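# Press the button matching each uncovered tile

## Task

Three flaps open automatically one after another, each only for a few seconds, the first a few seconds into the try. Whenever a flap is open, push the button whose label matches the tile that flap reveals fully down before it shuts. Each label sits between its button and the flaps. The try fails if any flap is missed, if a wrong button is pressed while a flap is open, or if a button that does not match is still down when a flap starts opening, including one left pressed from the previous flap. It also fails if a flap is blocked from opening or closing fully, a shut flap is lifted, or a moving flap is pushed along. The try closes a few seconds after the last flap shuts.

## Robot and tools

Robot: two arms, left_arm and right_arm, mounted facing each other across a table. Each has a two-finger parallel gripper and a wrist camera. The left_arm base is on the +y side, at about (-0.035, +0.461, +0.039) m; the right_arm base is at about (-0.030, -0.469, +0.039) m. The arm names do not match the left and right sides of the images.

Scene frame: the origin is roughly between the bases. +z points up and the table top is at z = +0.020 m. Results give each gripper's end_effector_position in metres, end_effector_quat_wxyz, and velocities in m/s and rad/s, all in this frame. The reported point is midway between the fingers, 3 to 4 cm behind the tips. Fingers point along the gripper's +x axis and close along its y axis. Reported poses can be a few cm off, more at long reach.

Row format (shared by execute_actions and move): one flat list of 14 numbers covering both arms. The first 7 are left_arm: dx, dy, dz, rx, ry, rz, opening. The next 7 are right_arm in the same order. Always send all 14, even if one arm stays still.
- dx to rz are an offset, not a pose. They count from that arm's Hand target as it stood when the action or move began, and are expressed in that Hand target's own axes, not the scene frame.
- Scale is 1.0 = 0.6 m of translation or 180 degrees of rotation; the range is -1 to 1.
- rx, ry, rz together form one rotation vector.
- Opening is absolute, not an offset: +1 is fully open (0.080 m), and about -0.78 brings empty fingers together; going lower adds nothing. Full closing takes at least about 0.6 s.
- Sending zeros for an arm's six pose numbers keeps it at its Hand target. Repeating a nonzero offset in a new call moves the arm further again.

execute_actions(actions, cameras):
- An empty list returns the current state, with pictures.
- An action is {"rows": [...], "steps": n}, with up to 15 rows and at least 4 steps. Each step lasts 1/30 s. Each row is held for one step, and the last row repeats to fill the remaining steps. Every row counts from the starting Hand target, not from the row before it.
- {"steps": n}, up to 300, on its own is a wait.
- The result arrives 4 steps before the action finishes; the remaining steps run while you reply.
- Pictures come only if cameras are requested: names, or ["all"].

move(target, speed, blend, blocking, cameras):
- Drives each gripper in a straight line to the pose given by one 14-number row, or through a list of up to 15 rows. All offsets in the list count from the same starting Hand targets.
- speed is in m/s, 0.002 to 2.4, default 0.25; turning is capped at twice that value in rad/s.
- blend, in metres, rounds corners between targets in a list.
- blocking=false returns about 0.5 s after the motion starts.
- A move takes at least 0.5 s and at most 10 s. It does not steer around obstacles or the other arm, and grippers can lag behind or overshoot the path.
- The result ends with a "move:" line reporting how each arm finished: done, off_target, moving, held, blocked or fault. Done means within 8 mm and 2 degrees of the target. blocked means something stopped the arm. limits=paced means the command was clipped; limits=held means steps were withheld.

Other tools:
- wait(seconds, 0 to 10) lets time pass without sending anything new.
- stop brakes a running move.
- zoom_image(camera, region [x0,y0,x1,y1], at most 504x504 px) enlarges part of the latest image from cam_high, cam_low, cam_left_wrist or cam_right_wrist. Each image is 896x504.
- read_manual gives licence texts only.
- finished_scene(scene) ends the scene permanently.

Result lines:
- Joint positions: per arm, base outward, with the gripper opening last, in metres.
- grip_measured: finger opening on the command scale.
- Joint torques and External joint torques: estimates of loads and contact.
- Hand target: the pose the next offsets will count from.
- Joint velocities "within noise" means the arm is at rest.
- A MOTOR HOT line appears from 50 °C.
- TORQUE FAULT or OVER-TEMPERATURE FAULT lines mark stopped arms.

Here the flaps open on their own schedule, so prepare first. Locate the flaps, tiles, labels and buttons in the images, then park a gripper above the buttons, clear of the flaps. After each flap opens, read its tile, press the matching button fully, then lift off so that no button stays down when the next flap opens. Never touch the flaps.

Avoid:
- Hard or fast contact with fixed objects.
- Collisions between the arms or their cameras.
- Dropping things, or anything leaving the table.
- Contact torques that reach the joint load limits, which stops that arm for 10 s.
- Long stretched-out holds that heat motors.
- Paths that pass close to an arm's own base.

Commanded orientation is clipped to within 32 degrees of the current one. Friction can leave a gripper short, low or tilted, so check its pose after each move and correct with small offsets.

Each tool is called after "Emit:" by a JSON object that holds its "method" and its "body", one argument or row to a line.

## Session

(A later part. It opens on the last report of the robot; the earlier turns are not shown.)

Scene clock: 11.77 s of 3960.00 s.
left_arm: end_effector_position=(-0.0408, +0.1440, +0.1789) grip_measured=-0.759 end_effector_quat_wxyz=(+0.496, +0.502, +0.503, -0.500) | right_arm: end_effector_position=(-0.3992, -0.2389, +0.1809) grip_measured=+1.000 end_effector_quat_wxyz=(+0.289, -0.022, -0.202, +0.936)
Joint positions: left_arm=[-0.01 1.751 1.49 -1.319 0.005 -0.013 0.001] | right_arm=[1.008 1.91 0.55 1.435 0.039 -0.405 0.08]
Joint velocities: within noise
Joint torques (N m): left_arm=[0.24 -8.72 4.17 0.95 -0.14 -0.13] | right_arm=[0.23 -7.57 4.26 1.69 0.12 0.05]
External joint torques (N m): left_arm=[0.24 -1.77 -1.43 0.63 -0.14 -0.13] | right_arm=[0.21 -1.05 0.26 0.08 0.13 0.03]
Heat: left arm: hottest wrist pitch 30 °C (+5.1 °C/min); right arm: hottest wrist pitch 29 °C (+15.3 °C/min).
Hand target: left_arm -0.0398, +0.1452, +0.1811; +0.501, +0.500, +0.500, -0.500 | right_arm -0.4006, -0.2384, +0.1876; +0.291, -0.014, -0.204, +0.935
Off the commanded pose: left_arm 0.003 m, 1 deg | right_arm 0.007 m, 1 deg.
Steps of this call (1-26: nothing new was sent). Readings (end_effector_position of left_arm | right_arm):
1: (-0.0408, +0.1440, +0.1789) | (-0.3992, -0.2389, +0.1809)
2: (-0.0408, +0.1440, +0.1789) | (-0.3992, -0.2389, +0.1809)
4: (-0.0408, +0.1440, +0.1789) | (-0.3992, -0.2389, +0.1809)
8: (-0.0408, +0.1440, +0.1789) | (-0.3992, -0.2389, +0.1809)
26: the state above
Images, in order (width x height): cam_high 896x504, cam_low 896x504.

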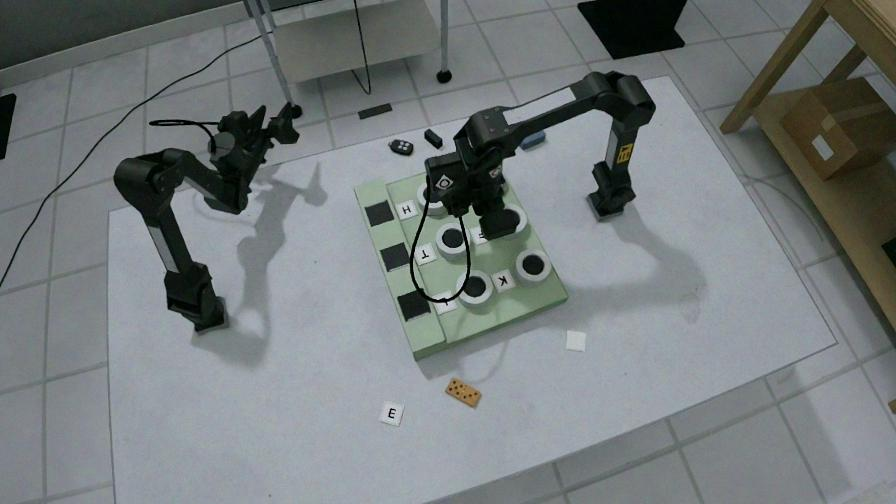

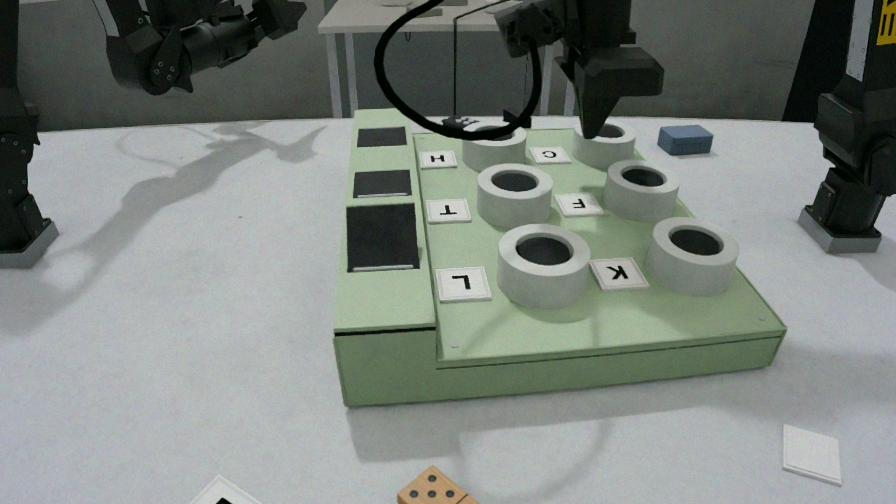

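Bottom flap starting to open.

Emit:
{"method": "wait", "body": {
  "seconds": 0.4,
  "cameras": ["cam_low","cam_high"]
}}

Emit:
{"method": "zoom_image", "body": {
  "camera": "cam_low",
  "region": [330, 190, 510, 310]
}}

Scene clock: 12.23 s of 3960.00 s.
left_arm: end_effector_position=(-0.0408, +0.1440, +0.1789) grip_measured=-0.759 end_effector_quat_wxyz=(+0.496, +0.502, +0.503, -0.500) | right_arm: end_effector_position=(-0.3992, -0.2389, +0.1809) grip_measured=+1.000 end_effector_quat_wxyz=(+0.289, -0.022, -0.202, +0.936)
Joint positions: left_arm=[-0.01 1.751 1.49 -1.319 0.005 -0.013 0.001] | right_arm=[1.008 1.91 0.55 1.435 0.039 -0.405 0.08]
Joint velocities: within noise
Joint torques (N m): left_arm=[0.19 -8.62 4.1 0.93 -0.17 -0.14] | right_arm=[0.24 -7.6 4.27 1.69 0.11 0.06]
External joint torques (N m): left_arm=[0.19 -1.69 -1.47 0.63 -0.17 -0.14] | right_arm=[0.23 -0.93 0.19 0.02 0.11 0.04]
Heat: left arm: hottest wrist pitch 30 °C (+4.9 °C/min); right arm: hottest wrist pitch 29 °C (+14.7 °C/min).
Hand target: left_arm -0.0398, +0.1452, +0.1811; +0.500, +0.500, +0.500, -0.500 | right_arm -0.4006, -0.2384, +0.1876; +0.291, -0.014, -0.204, +0.935
Off the commanded pose: left_arm 0.003 m, 1 deg | right_arm 0.007 m, 1 deg.
Steps of this call (1-14: nothing new was sent). Readings (end_effector_position of left_arm | right_arm):
1: (-0.0408, +0.1440, +0.1789) | (-0.3992, -0.2389, +0.1809)
2: (-0.0408, +0.1440, +0.1789) | (-0.3992, -0.2389, +0.1809)
4: (-0.0408, +0.1440, +0.1789) | (-0.3992, -0.2389, +0.1809)
8: (-0.0408, +0.1440, +0.1789) | (-0.3992, -0.2389, +0.1809)
14: the state above
Images, in order (width x height): cam_high 896x504, cam_low 896x504.

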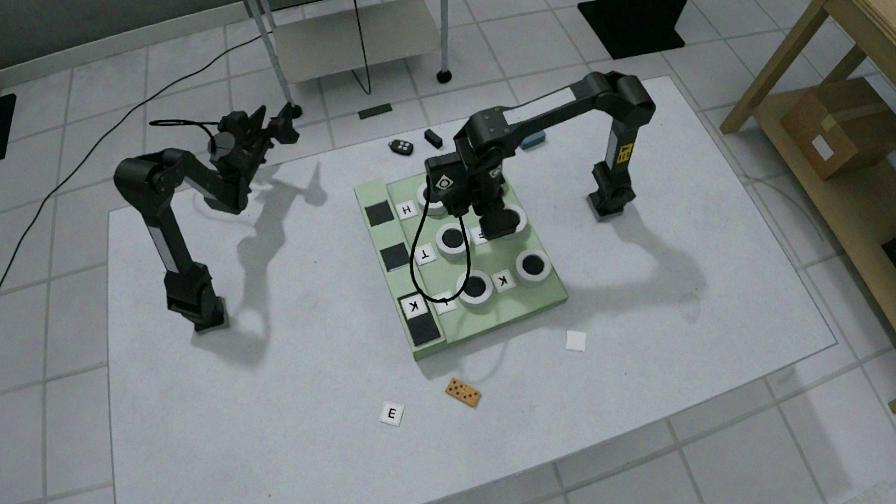

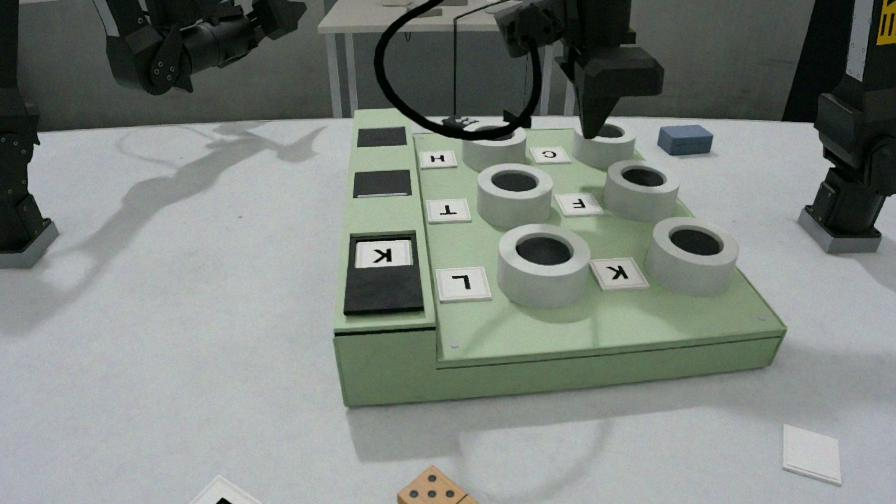

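Scaled by 2.800.

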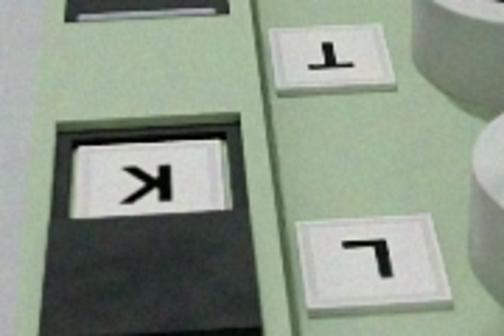

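Emit:
{"method": "move", "body": {
  "target": [
    [0.01,0.208,-0.12,0,0,0,-1,0,0,0,0,0,0,1],
    [0.135,0.208,-0.12,0,0,0,-1,0,0,0,0,0,0,1]
  ],
  "speed": [0.35,0.16],
  "cameras": ["cam_low","cam_high","cam_left_wrist"]
}}

Scene clock: 13.87 s of 3960.00 s.
left_arm: end_effector_position=(+0.0892, +0.2089, +0.1285) grip_measured=-0.759 end_effector_quat_wxyz=(+0.529, +0.490, +0.473, -0.507) | right_arm: end_effector_position=(-0.3992, -0.2389, +0.1809) grip_measured=+1.000 end_effector_quat_wxyz=(+0.289, -0.022, -0.202, +0.936)
Joint positions: left_arm=[0.462 1.565 1.082 -1.005 -0.003 0.449 0.001] | right_arm=[1.008 1.91 0.55 1.435 0.039 -0.405 0.08]
Joint velocities: within noise
Joint torques (N m): left_arm=[0.19 0.59 -0.01 2.38 0.12 0.2] | right_arm=[0.22 -7.55 4.25 1.71 0.1 0.05]
External joint torques (N m): left_arm=[0.19 6.13 -5.61 1.91 0.11 0.21] | right_arm=[0.16 -0.92 0.18 0.05 0.11 0.03]
Heat: left arm: hottest wrist pitch 30 °C (+4.3 °C/min); right arm: hottest wrist pitch 29 °C (+13.0 °C/min).
Hand target: left_arm +0.0850, +0.2173, +0.1000; +0.500, +0.500, +0.500, -0.500 | right_arm -0.4006, -0.2384, +0.1876; +0.291, -0.014, -0.204, +0.935
Off the commanded pose: left_arm 0.030 m, 5 deg | right_arm 0.007 m, 1 deg.
Kept back: nothing.
move: off_target (left_arm)
Images, in order (width x height): cam_high 896x504, cam_low 896x504, cam_left_wrist 896x504.

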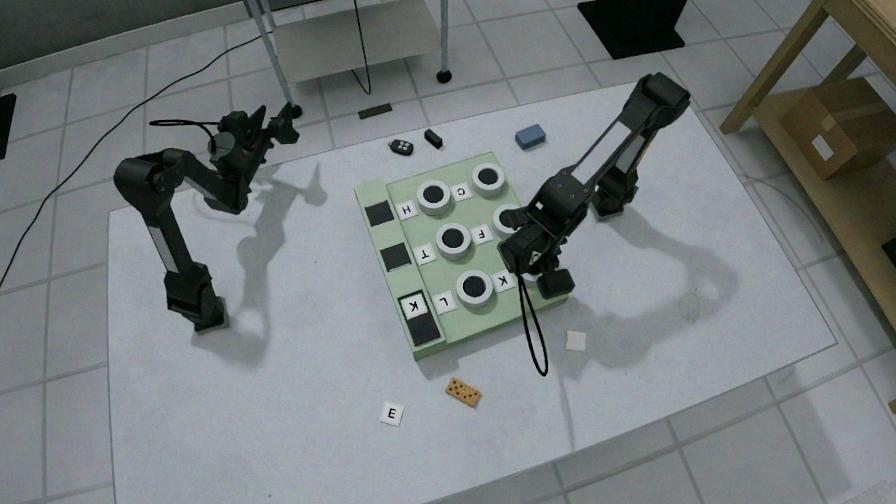

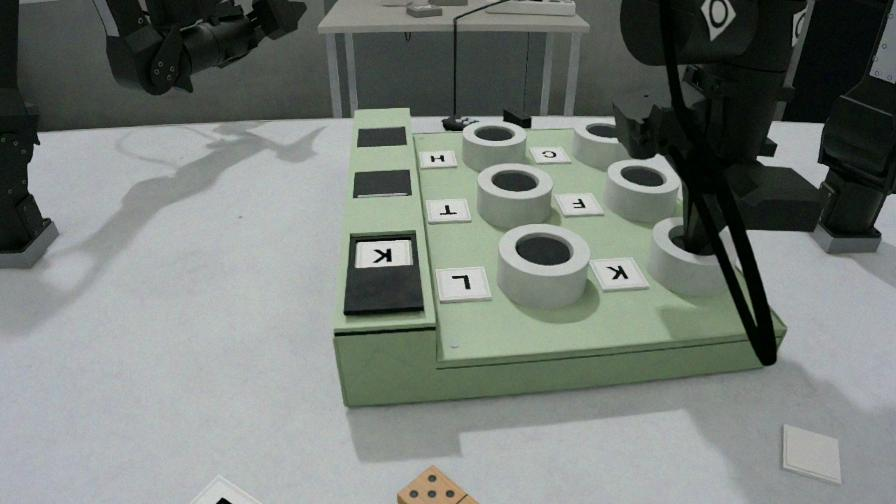

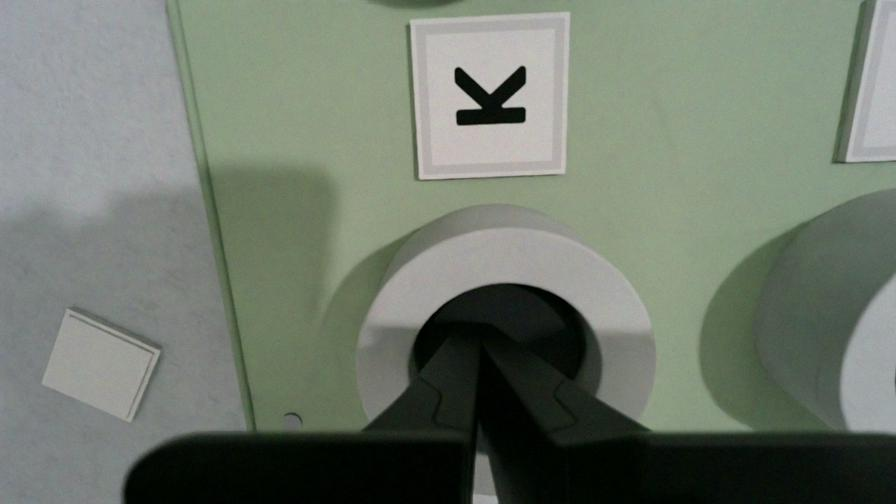

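Emit:
{"method": "move", "body": {
  "target": [
    [0.012,0,0,0,0,0,-1,0,0,0,0,0,0,1],
    [-0.142,0,0,0,0,0,-1,0,0,0,0,0,0,1],
    [-0.135,-0.208,0.12,0,0,0,-1,0,0,0,0,0,0,1]
  ],
  "speed": [0.06,0.25,0.4],
  "blend": [0,0.02,0],
  "cameras": ["cam_low","cam_high"]
}}

Emit:
{"method": "wait", "body": {
  "seconds": 1.2,
  "cameras": ["cam_low","cam_high"]
}}

Scene clock: 15.57 s of 3960.00 s.
left_arm: end_effector_position=(-0.0407, +0.1472, +0.1813) grip_measured=-0.759 end_effector_quat_wxyz=(+0.499, +0.499, +0.499, -0.503) | right_arm: end_effector_position=(-0.3992, -0.2389, +0.1809) grip_measured=+1.000 end_effector_quat_wxyz=(+0.289, -0.022, -0.202, +0.936)
Joint positions: left_arm=[-0.01 1.729 1.473 -1.312 0.004 -0.012 0.001] | right_arm=[1.008 1.91 0.55 1.435 0.039 -0.405 0.08]
Joint velocities: within noise
Joint torques (N m): left_arm=[0.18 -6.08 5.77 0.54 -0.16 -0.13] | right_arm=[0.22 -7.6 4.24 1.72 0.11 0.05]
External joint torques (N m): left_arm=[0.18 0.72 0.21 0.24 -0.16 -0.13] | right_arm=[0.2 -0.95 0.18 0.06 0.11 0.02]
Heat: left arm: hottest wrist pitch 30 °C (+3.9 °C/min); right arm: hottest wrist pitch 30 °C (+15.4 °C/min).
Hand target: left_arm -0.0398, +0.1451, +0.1811; +0.501, +0.500, +0.500, -0.500 | right_arm -0.4006, -0.2384, +0.1876; +0.291, -0.014, -0.204, +0.935
Off the commanded pose: left_arm 0.002 m, 0 deg | right_arm 0.007 m, 1 deg.
Kept back: nothing.
move: done
Images, in order (width x height): cam_high 896x504, cam_low 896x504.

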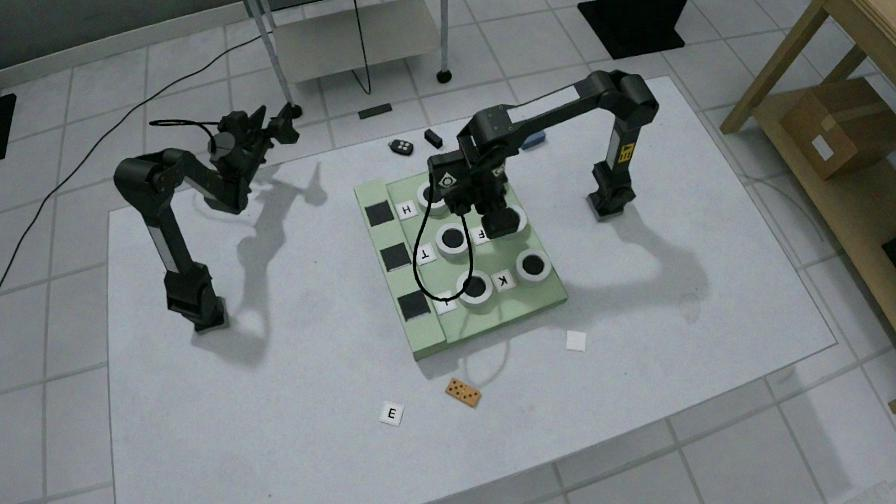

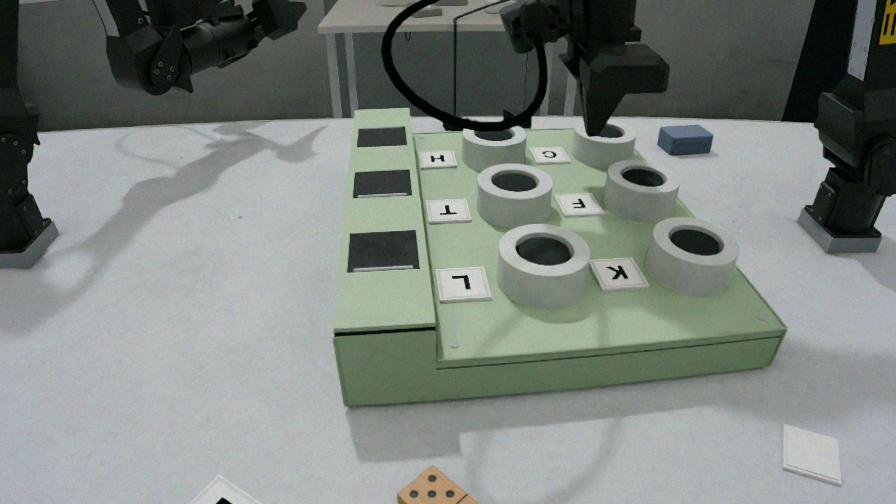

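Scene clock: 16.77 s of 3960.00 s.
left_arm: end_effector_position=(-0.0407, +0.1472, +0.1811) grip_measured=-0.759 end_effector_quat_wxyz=(+0.499, +0.499, +0.500, -0.502) | right_arm: end_effector_position=(-0.3992, -0.2389, +0.1809) grip_measured=+1.000 end_effector_quat_wxyz=(+0.289, -0.022, -0.202, +0.936)
Joint positions: left_arm=[-0.01 1.729 1.473 -1.313 0.004 -0.013 0.001] | right_arm=[1.008 1.91 0.55 1.435 0.039 -0.405 0.08]
Joint velocities: within noise
Joint torques (N m): left_arm=[0.21 -6.17 5.77 0.56 -0.16 -0.16] | right_arm=[0.22 -7.61 4.26 1.7 0.12 0.05]
External joint torques (N m): left_arm=[0.22 0.58 0.16 0.21 -0.16 -0.16] | right_arm=[0.18 -0.99 0.18 0.05 0.12 0.02]
Heat: left arm: hottest wrist pitch 30 °C (+3.6 °C/min); right arm: hottest wrist pitch 30 °C (+14.3 °C/min).
Hand target: left_arm -0.0398, +0.1451, +0.1811; +0.501, +0.500, +0.500, -0.500 | right_arm -0.4006, -0.2384, +0.1876; +0.291, -0.014, -0.204, +0.935
Off the commanded pose: left_arm 0.002 m, 0 deg | right_arm 0.007 m, 1 deg.
Steps of this call (1-36: nothing new was sent). Readings (end_effector_position of left_arm | right_arm):
1: (-0.0407, +0.1472, +0.1812) | (-0.3992, -0.2389, +0.1809)
2: (-0.0407, +0.1472, +0.1812) | (-0.3992, -0.2389, +0.1809)
4: (-0.0407, +0.1472, +0.1811) | (-0.3992, -0.2389, +0.1809)
8: (-0.0407, +0.1472, +0.1811) | (-0.3992, -0.2389, +0.1809)
36: the state above
Images, in order (width x height): cam_high 896x504, cam_low 896x504.

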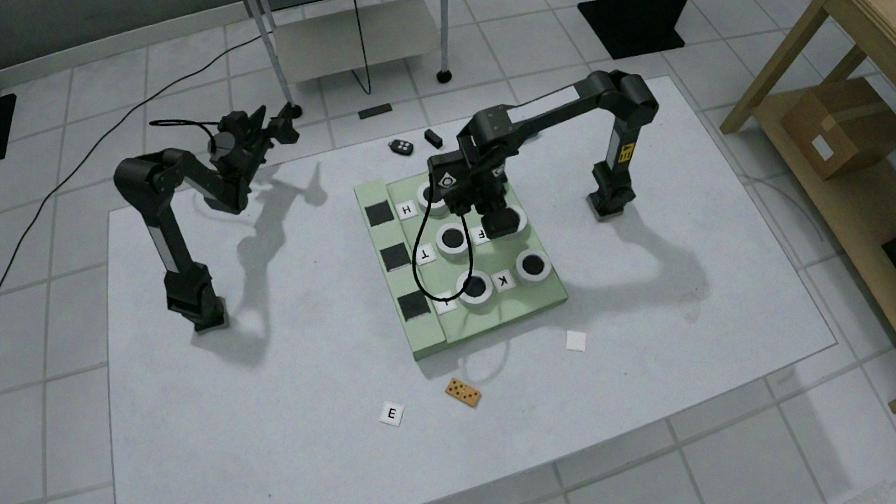

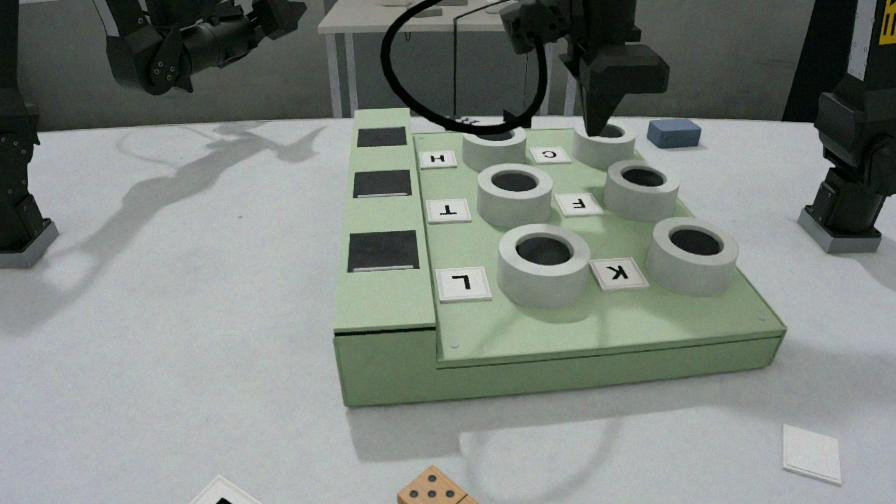

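Emit:
{"method": "wait", "body": {
  "seconds": 0.8,
  "cameras": ["cam_low","cam_high"]
}}

Scene clock: 17.63 s of 3960.00 s.
left_arm: end_effector_position=(-0.0407, +0.1472, +0.1811) grip_measured=-0.759 end_effector_quat_wxyz=(+0.499, +0.499, +0.500, -0.502) | right_arm: end_effector_position=(-0.3992, -0.2389, +0.1809) grip_measured=+1.000 end_effector_quat_wxyz=(+0.289, -0.022, -0.202, +0.936)
Joint positions: left_arm=[-0.01 1.729 1.473 -1.313 0.004 -0.013 0.001] | right_arm=[1.008 1.91 0.55 1.435 0.039 -0.405 0.08]
Joint velocities: within noise
Joint torques (N m): left_arm=[0.17 -6.1 5.72 0.57 -0.15 -0.15] | right_arm=[0.25 -7.54 4.27 1.68 0.11 0.05]
External joint torques (N m): left_arm=[0.18 0.7 0.09 0.21 -0.16 -0.15] | right_arm=[0.29 -0.9 0.2 0.03 0.1 0.02]
Heat: left arm: hottest wrist pitch 30 °C (+3.4 °C/min); right arm: hottest wrist pitch 30 °C (+13.6 °C/min).
Hand target: left_arm -0.0398, +0.1451, +0.1811; +0.501, +0.500, +0.500, -0.500 | right_arm -0.4006, -0.2384, +0.1876; +0.291, -0.014, -0.204, +0.935
Off the commanded pose: left_arm 0.002 m, 0 deg | right_arm 0.007 m, 1 deg.
Steps of this call (1-26: nothing new was sent). Readings (end_effector_position of left_arm | right_arm):
1: (-0.0407, +0.1472, +0.1811) | (-0.3992, -0.2389, +0.1809)
2: (-0.0407, +0.1472, +0.1811) | (-0.3992, -0.2389, +0.1809)
4: (-0.0407, +0.1472, +0.1811) | (-0.3992, -0.2389, +0.1809)
8: (-0.0407, +0.1472, +0.1811) | (-0.3992, -0.2389, +0.1809)
26: the state above
Images, in order (width x height): cam_high 896x504, cam_low 896x504.

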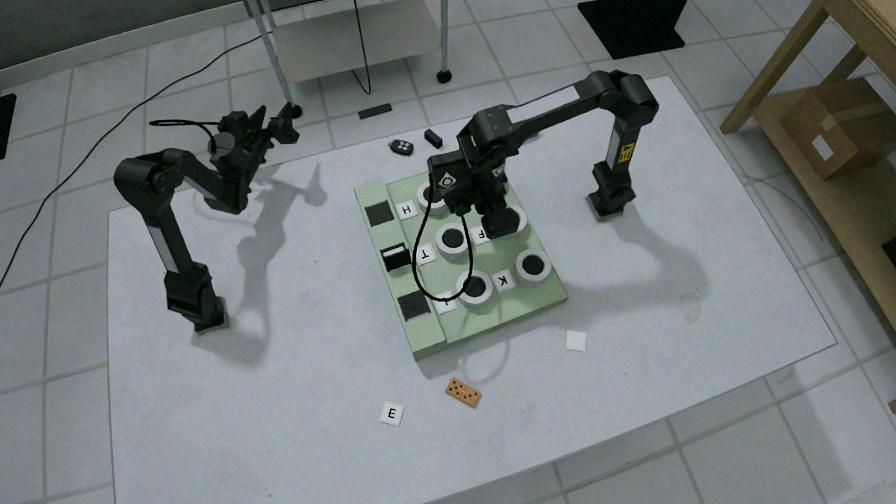

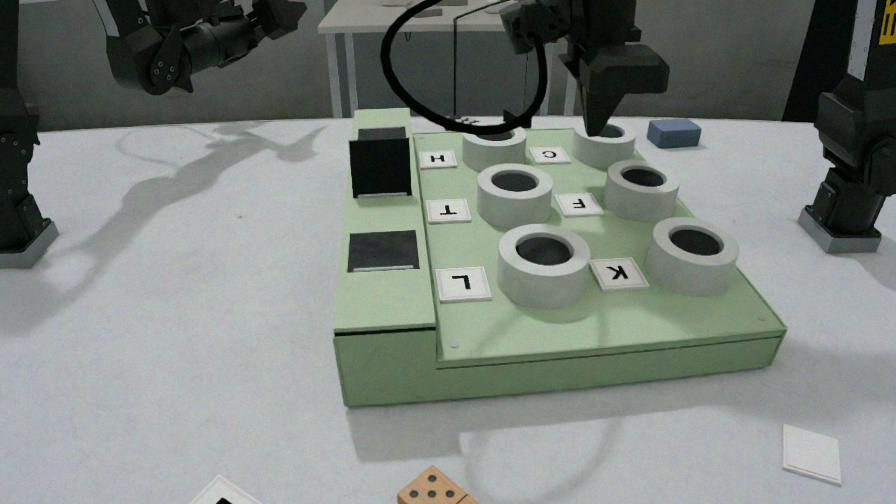

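Emit:
{"method": "wait", "body": {
  "seconds": 0.4,
  "cameras": ["cam_low","cam_high"]
}}

Emit:
{"method": "zoom_image", "body": {
  "camera": "cam_high",
  "region": [370, 220, 450, 280]
}}

Emit:
{"method": "zoom_image", "body": {
  "camera": "cam_low",
  "region": [330, 130, 510, 250]
}}

Scene clock: 18.17 s of 3960.00 s.
left_arm: end_effector_position=(-0.0407, +0.1472, +0.1811) grip_measured=-0.759 end_effector_quat_wxyz=(+0.499, +0.499, +0.500, -0.502) | right_arm: end_effector_position=(-0.3992, -0.2389, +0.1809) grip_measured=+1.000 end_effector_quat_wxyz=(+0.289, -0.022, -0.202, +0.936)
Joint positions: left_arm=[-0.01 1.729 1.473 -1.313 0.004 -0.013 0.001] | right_arm=[1.008 1.91 0.55 1.435 0.039 -0.405 0.08]
Joint velocities: within noise
Joint torques (N m): left_arm=[0.12 -6.14 5.73 0.54 -0.15 -0.12] | right_arm=[0.22 -7.57 4.3 1.7 0.12 0.05]
External joint torques (N m): left_arm=[0.05 0.72 0.12 0.23 -0.14 -0.12] | right_arm=[0.22 -0.97 0.23 0.06 0.12 0.03]
Heat: left arm: hottest wrist pitch 30 °C (+3.3 °C/min); right arm: hottest wrist pitch 30 °C (+13.2 °C/min).
Hand target: left_arm -0.0398, +0.1451, +0.1811; +0.501, +0.500, +0.500, -0.500 | right_arm -0.4006, -0.2384, +0.1876; +0.291, -0.014, -0.204, +0.935
Off the commanded pose: left_arm 0.002 m, 0 deg | right_arm 0.007 m, 1 deg.
Steps of this call (1-16: nothing new was sent). Readings (end_effector_position of left_arm | right_arm):
1: (-0.0407, +0.1472, +0.1811) | (-0.3992, -0.2389, +0.1809)
2: (-0.0407, +0.1472, +0.1811) | (-0.3992, -0.2389, +0.1809)
4: (-0.0407, +0.1472, +0.1811) | (-0.3992, -0.2389, +0.1809)
8: (-0.0407, +0.1472, +0.1811) | (-0.3992, -0.2389, +0.1809)
16: the state above
Images, in order (width x height): cam_high 896x504, cam_low 896x504.

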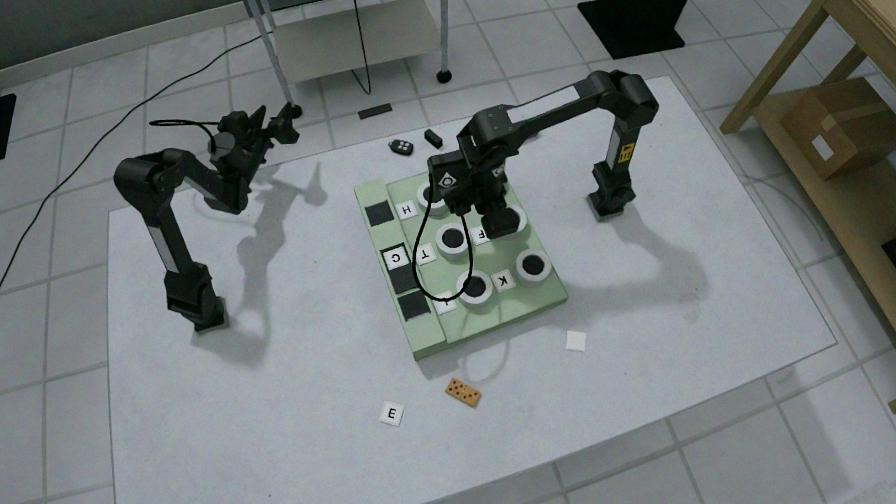

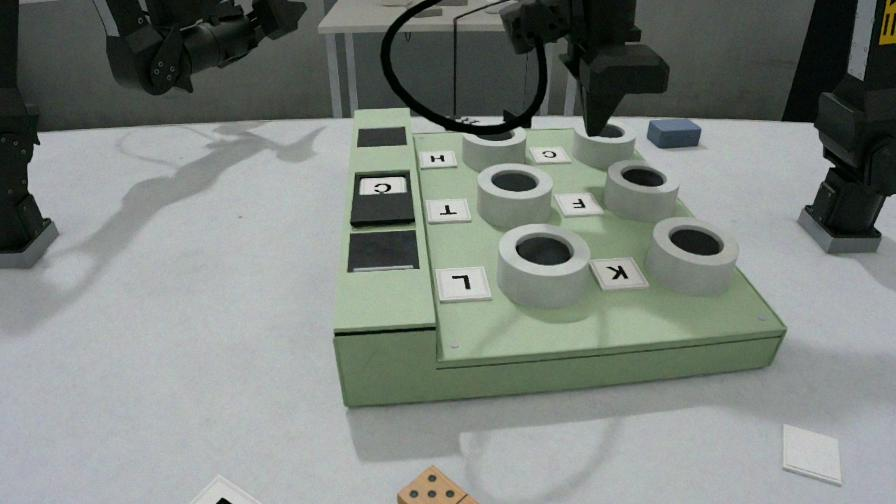

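Scaled by 6.300.

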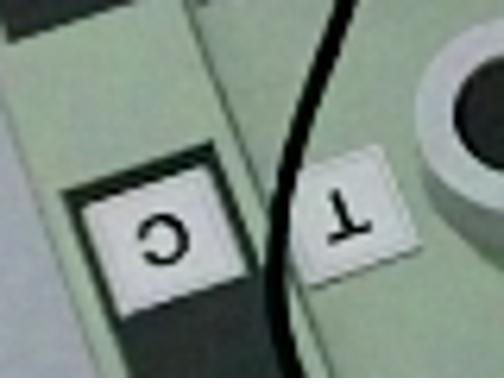

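Scaled by 2.800.

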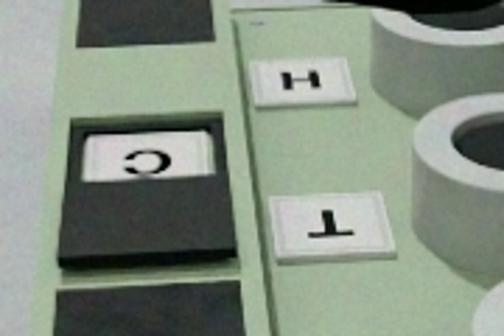

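Emit:
{"method": "move", "body": {
  "target": [
    [0.01,-0.195,-0.1,0,0,0,-1,0,0,0,0,0,0,1],
    [0.138,-0.195,-0.1,0,0,0,-1,0,0,0,0,0,0,1]
  ],
  "speed": [0.35,0.16],
  "cameras": ["cam_low","cam_high","cam_left_wrist"]
}}

Scene clock: 19.80 s of 3960.00 s.
left_arm: end_effector_position=(-0.1636, +0.1954, +0.1280) grip_measured=-0.759 end_effector_quat_wxyz=(+0.507, +0.469, +0.489, -0.533) | right_arm: end_effector_position=(-0.3992, -0.2389, +0.1809) grip_measured=+1.000 end_effector_quat_wxyz=(+0.289, -0.022, -0.202, +0.936)
Joint positions: left_arm=[-0.44 1.61 1.125 -0.991 0.007 -0.442 0.001] | right_arm=[1.008 1.91 0.55 1.435 0.039 -0.405 0.08]
Joint velocities: within noise
Joint torques (N m): left_arm=[0.41 0.35 0.1 1.68 -0.29 -0.13] | right_arm=[0.24 -7.61 4.25 1.71 0.1 0.06]
External joint torques (N m): left_arm=[0.42 6.3 -5.52 1.2 -0.27 -0.13] | right_arm=[0.27 -0.9 0.12 0.03 0.09 0.03]
Heat: left arm: hottest wrist pitch 30 °C (+3.0 °C/min); right arm: hottest wrist pitch 30 °C (+12.1 °C/min).
Hand target: left_arm -0.1568, +0.2050, +0.0981; +0.501, +0.500, +0.500, -0.500 | right_arm -0.4006, -0.2384, +0.1876; +0.291, -0.014, -0.204, +0.935
Off the commanded pose: left_arm 0.032 m, 5 deg | right_arm 0.007 m, 1 deg.
Kept back: nothing.
move: off_target (left_arm)
Images, in order (width x height): cam_high 896x504, cam_low 896x504, cam_left_wrist 896x504.

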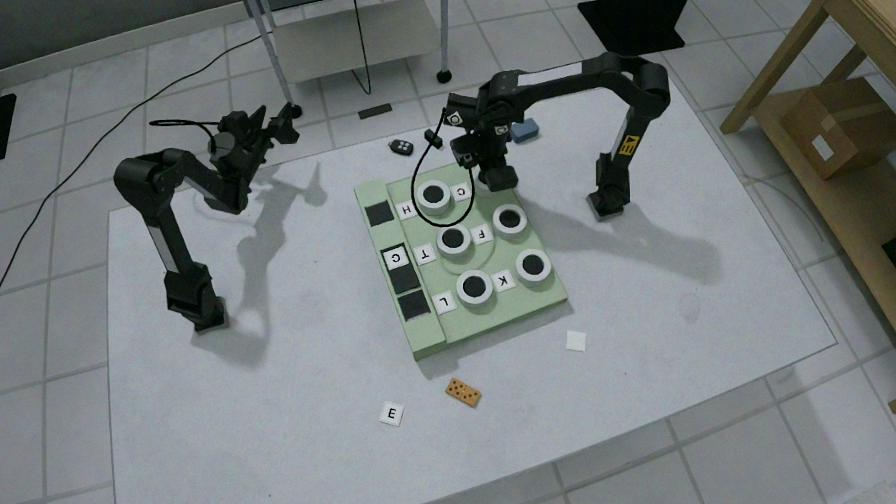

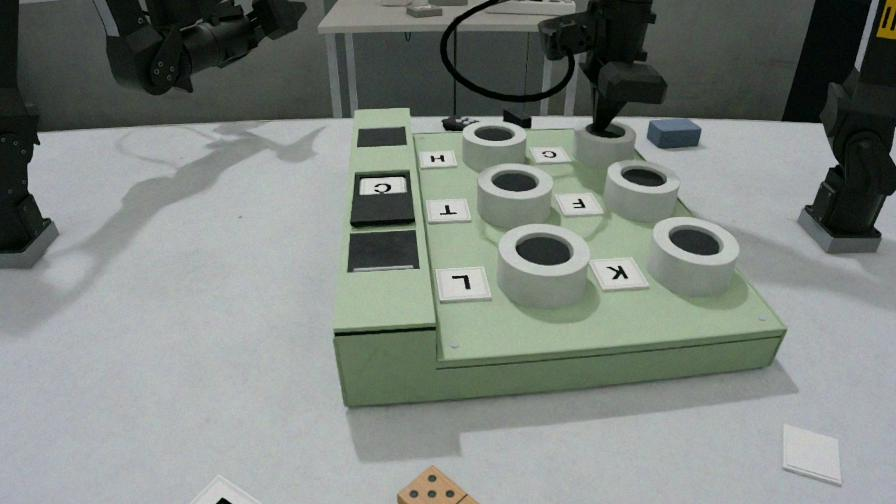

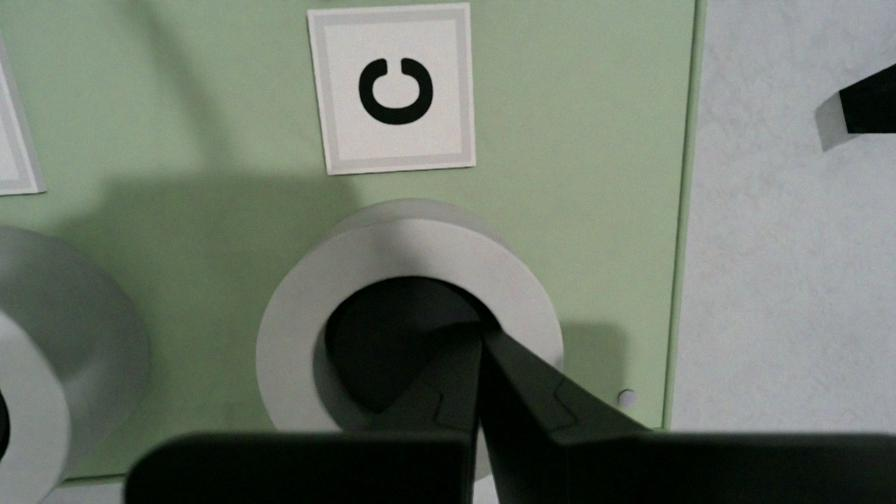

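Emit:
{"method": "move", "body": {
  "target": [
    [-0.06,0.02,-0.01,0,0,0,-1,0,0,0,0,0,0,1],
    [0.008,0.02,-0.01,0,0,0,-1,0,0,0,0,0,0,1]
  ],
  "speed": [0.3,0.2],
  "cameras": ["cam_low","cam_left_wrist"]
}}

Emit:
{"method": "move", "body": {
  "target": [-0.16,0,0,0,0,0,-1,0,0,0,0,0,0,1],
  "cameras": ["cam_low"]
}}

Emit:
{"method": "wait", "body": {
  "seconds": 6,
  "cameras": ["cam_low"]
}}

Emit:
{"method": "finished_scene", "body": {
  "scene": 2
}}

Scene clock: 20.83 s of 3960.00 s.
left_arm: end_effector_position=(-0.1510, +0.2067, +0.1272) grip_measured=-0.759 end_effector_quat_wxyz=(+0.507, +0.472, +0.491, -0.529) end_effector_velocity=(+0.003, +0.006, -0.003) end_effector_angular_velocity=(+0.013, -0.013, +0.005) | right_arm: end_effector_position=(-0.3992, -0.2389, +0.1809) grip_measured=+1.000 end_effector_quat_wxyz=(+0.289, -0.022, -0.202, +0.936)
Joint positions: left_arm=[-0.416 1.561 1.072 -0.999 0.008 -0.421 0.001] | right_arm=[1.008 1.91 0.55 1.435 0.039 -0.405 0.08]
Joint velocities: left_arm=[-0.002 -0.007 -0.017 -0.007 -0.007 -0.007 0] | right_arm=[within noise]
Joint torques (N m): left_arm=[0.95 2.27 -0.42 3.59 -0.3 0.21] | right_arm=[0.22 -7.63 4.28 1.7 0.1 0.05]
External joint torques (N m): left_arm=[0.91 7.78 -6.06 3.09 -0.28 0.21] | right_arm=[0.17 -1.03 0.23 0.05 0.11 0.03]
Heat: left arm: hottest wrist pitch 30 °C (+2.9 °C/min); right arm: hottest wrist pitch 30 °C (+11.5 °C/min).
Hand target: left_arm -0.1448, +0.2110, +0.0933; +0.500, +0.500, +0.500, -0.500 | right_arm -0.4006, -0.2384, +0.1876; +0.291, -0.014, -0.204, +0.935
Off the commanded pose: left_arm 0.035 m, 5 deg | right_arm 0.007 m, 1 deg.
Kept back: nothing.
move: off_target (left_arm)
Images, in order (width x height): cam_low 896x504, cam_left_wrist 896x504.

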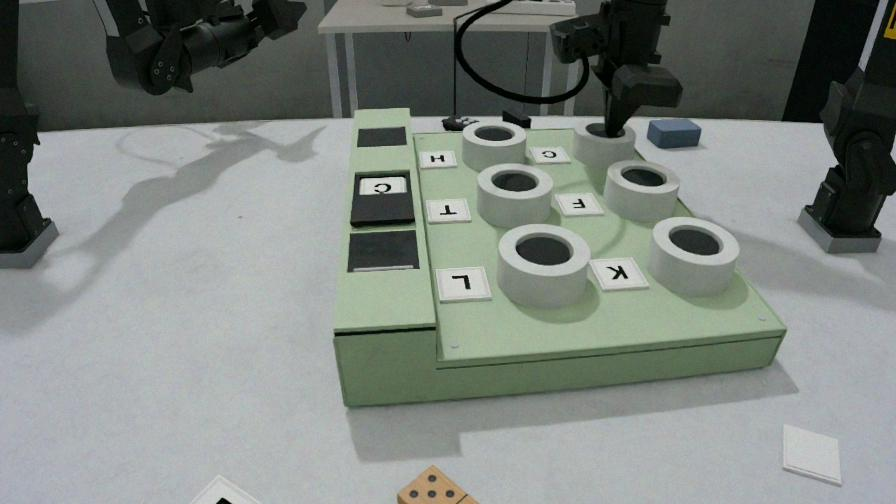

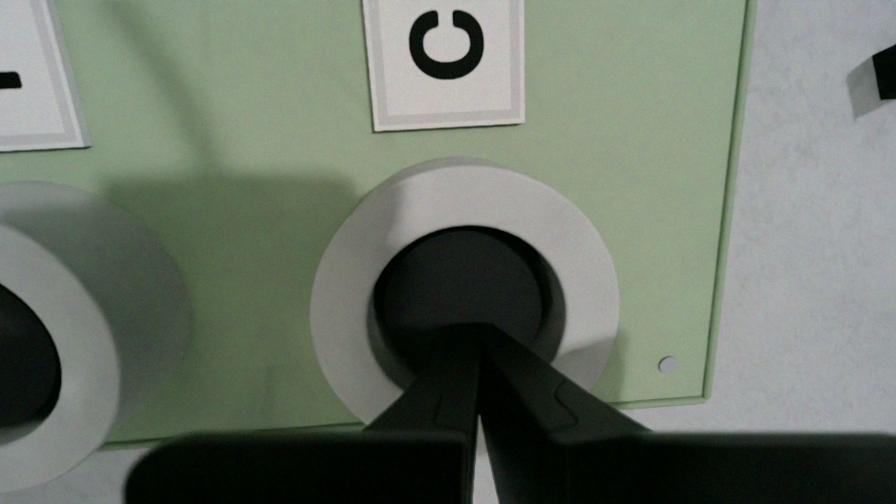

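Scene clock: 21.70 s of 3960.00 s.
left_arm: end_effector_position=(-0.1457, +0.2134, +0.1879) grip_measured=-0.759 end_effector_quat_wxyz=(+0.499, +0.500, +0.502, -0.499) | right_arm: end_effector_position=(-0.3992, -0.2389, +0.1809) grip_measured=+1.000 end_effector_quat_wxyz=(+0.289, -0.022, -0.202, +0.936)
Joint positions: left_arm=[-0.411 1.571 1.328 -1.331 0.004 -0.42 0.001] | right_arm=[1.008 1.91 0.55 1.435 0.039 -0.405 0.08]
Joint velocities: within noise
Joint torques (N m): left_arm=[0.47 -5.4 5.84 0.52 -0.18 0.22] | right_arm=[0.25 -7.57 4.21 1.71 0.11 0.05]
External joint torques (N m): left_arm=[0.43 0.17 0.23 0.18 -0.15 0.21] | right_arm=[0.24 -0.9 0.12 0.05 0.11 0.02]
Heat: left arm: hottest wrist pitch 30 °C (+2.8 °C/min); right arm: hottest wrist pitch 31 °C (+13.8 °C/min).
Hand target: left_arm -0.1448, +0.2110, +0.1893; +0.500, +0.500, +0.500, -0.500 | right_arm -0.4006, -0.2384, +0.1876; +0.291, -0.014, -0.204, +0.935
Off the commanded pose: left_arm 0.003 m, 0 deg | right_arm 0.007 m, 1 deg.
Kept back: nothing.
move: done
Images, in order (width x height): cam_low 896x504.

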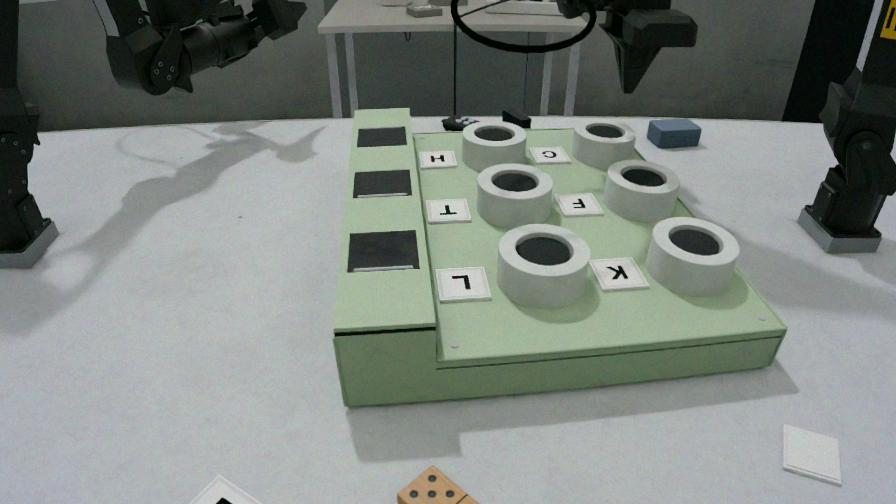

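Scene clock: 23.87 s of 3960.00 s.
left_arm: end_effector_position=(-0.1457, +0.2134, +0.1880) grip_measured=-0.759 end_effector_quat_wxyz=(+0.499, +0.500, +0.502, -0.499) | right_arm: end_effector_position=(-0.3992, -0.2389, +0.1809) grip_measured=+1.000 end_effector_quat_wxyz=(+0.289, -0.022, -0.202, +0.936)
Joint positions: left_arm=[-0.411 1.571 1.329 -1.331 0.004 -0.42 0.001] | right_arm=[1.008 1.91 0.55 1.435 0.039 -0.405 0.08]
Joint velocities: within noise
Joint torques (N m): no reading
External joint torques (N m): no reading
Steps of this call (1-65: nothing new was sent). Readings (end_effector_position of left_arm | right_arm):
1: (-0.1457, +0.2134, +0.1879) | (-0.3992, -0.2389, +0.1809)
2: (-0.1457, +0.2134, +0.1879) | (-0.3992, -0.2389, +0.1809)
4: (-0.1457, +0.2133, +0.1880) | (-0.3992, -0.2389, +0.1809)
8: (-0.1457, +0.2134, +0.1880) | (-0.3992, -0.2389, +0.1809)
65: (-0.1457, +0.2134, +0.1880) | (-0.3992, -0.2389, +0.1809)
Images, in order (width x height): cam_low 896x504.
The task's run has ended: the event that ends the task has happened.

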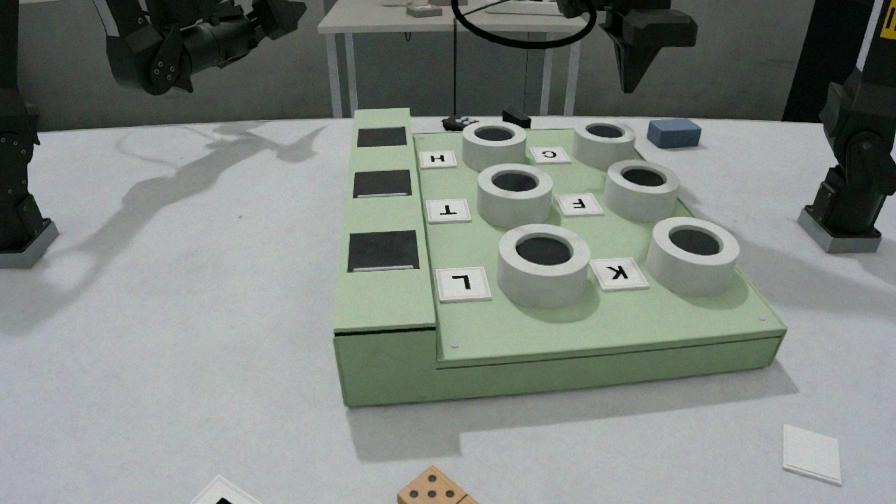

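The scene is finished: the task was done.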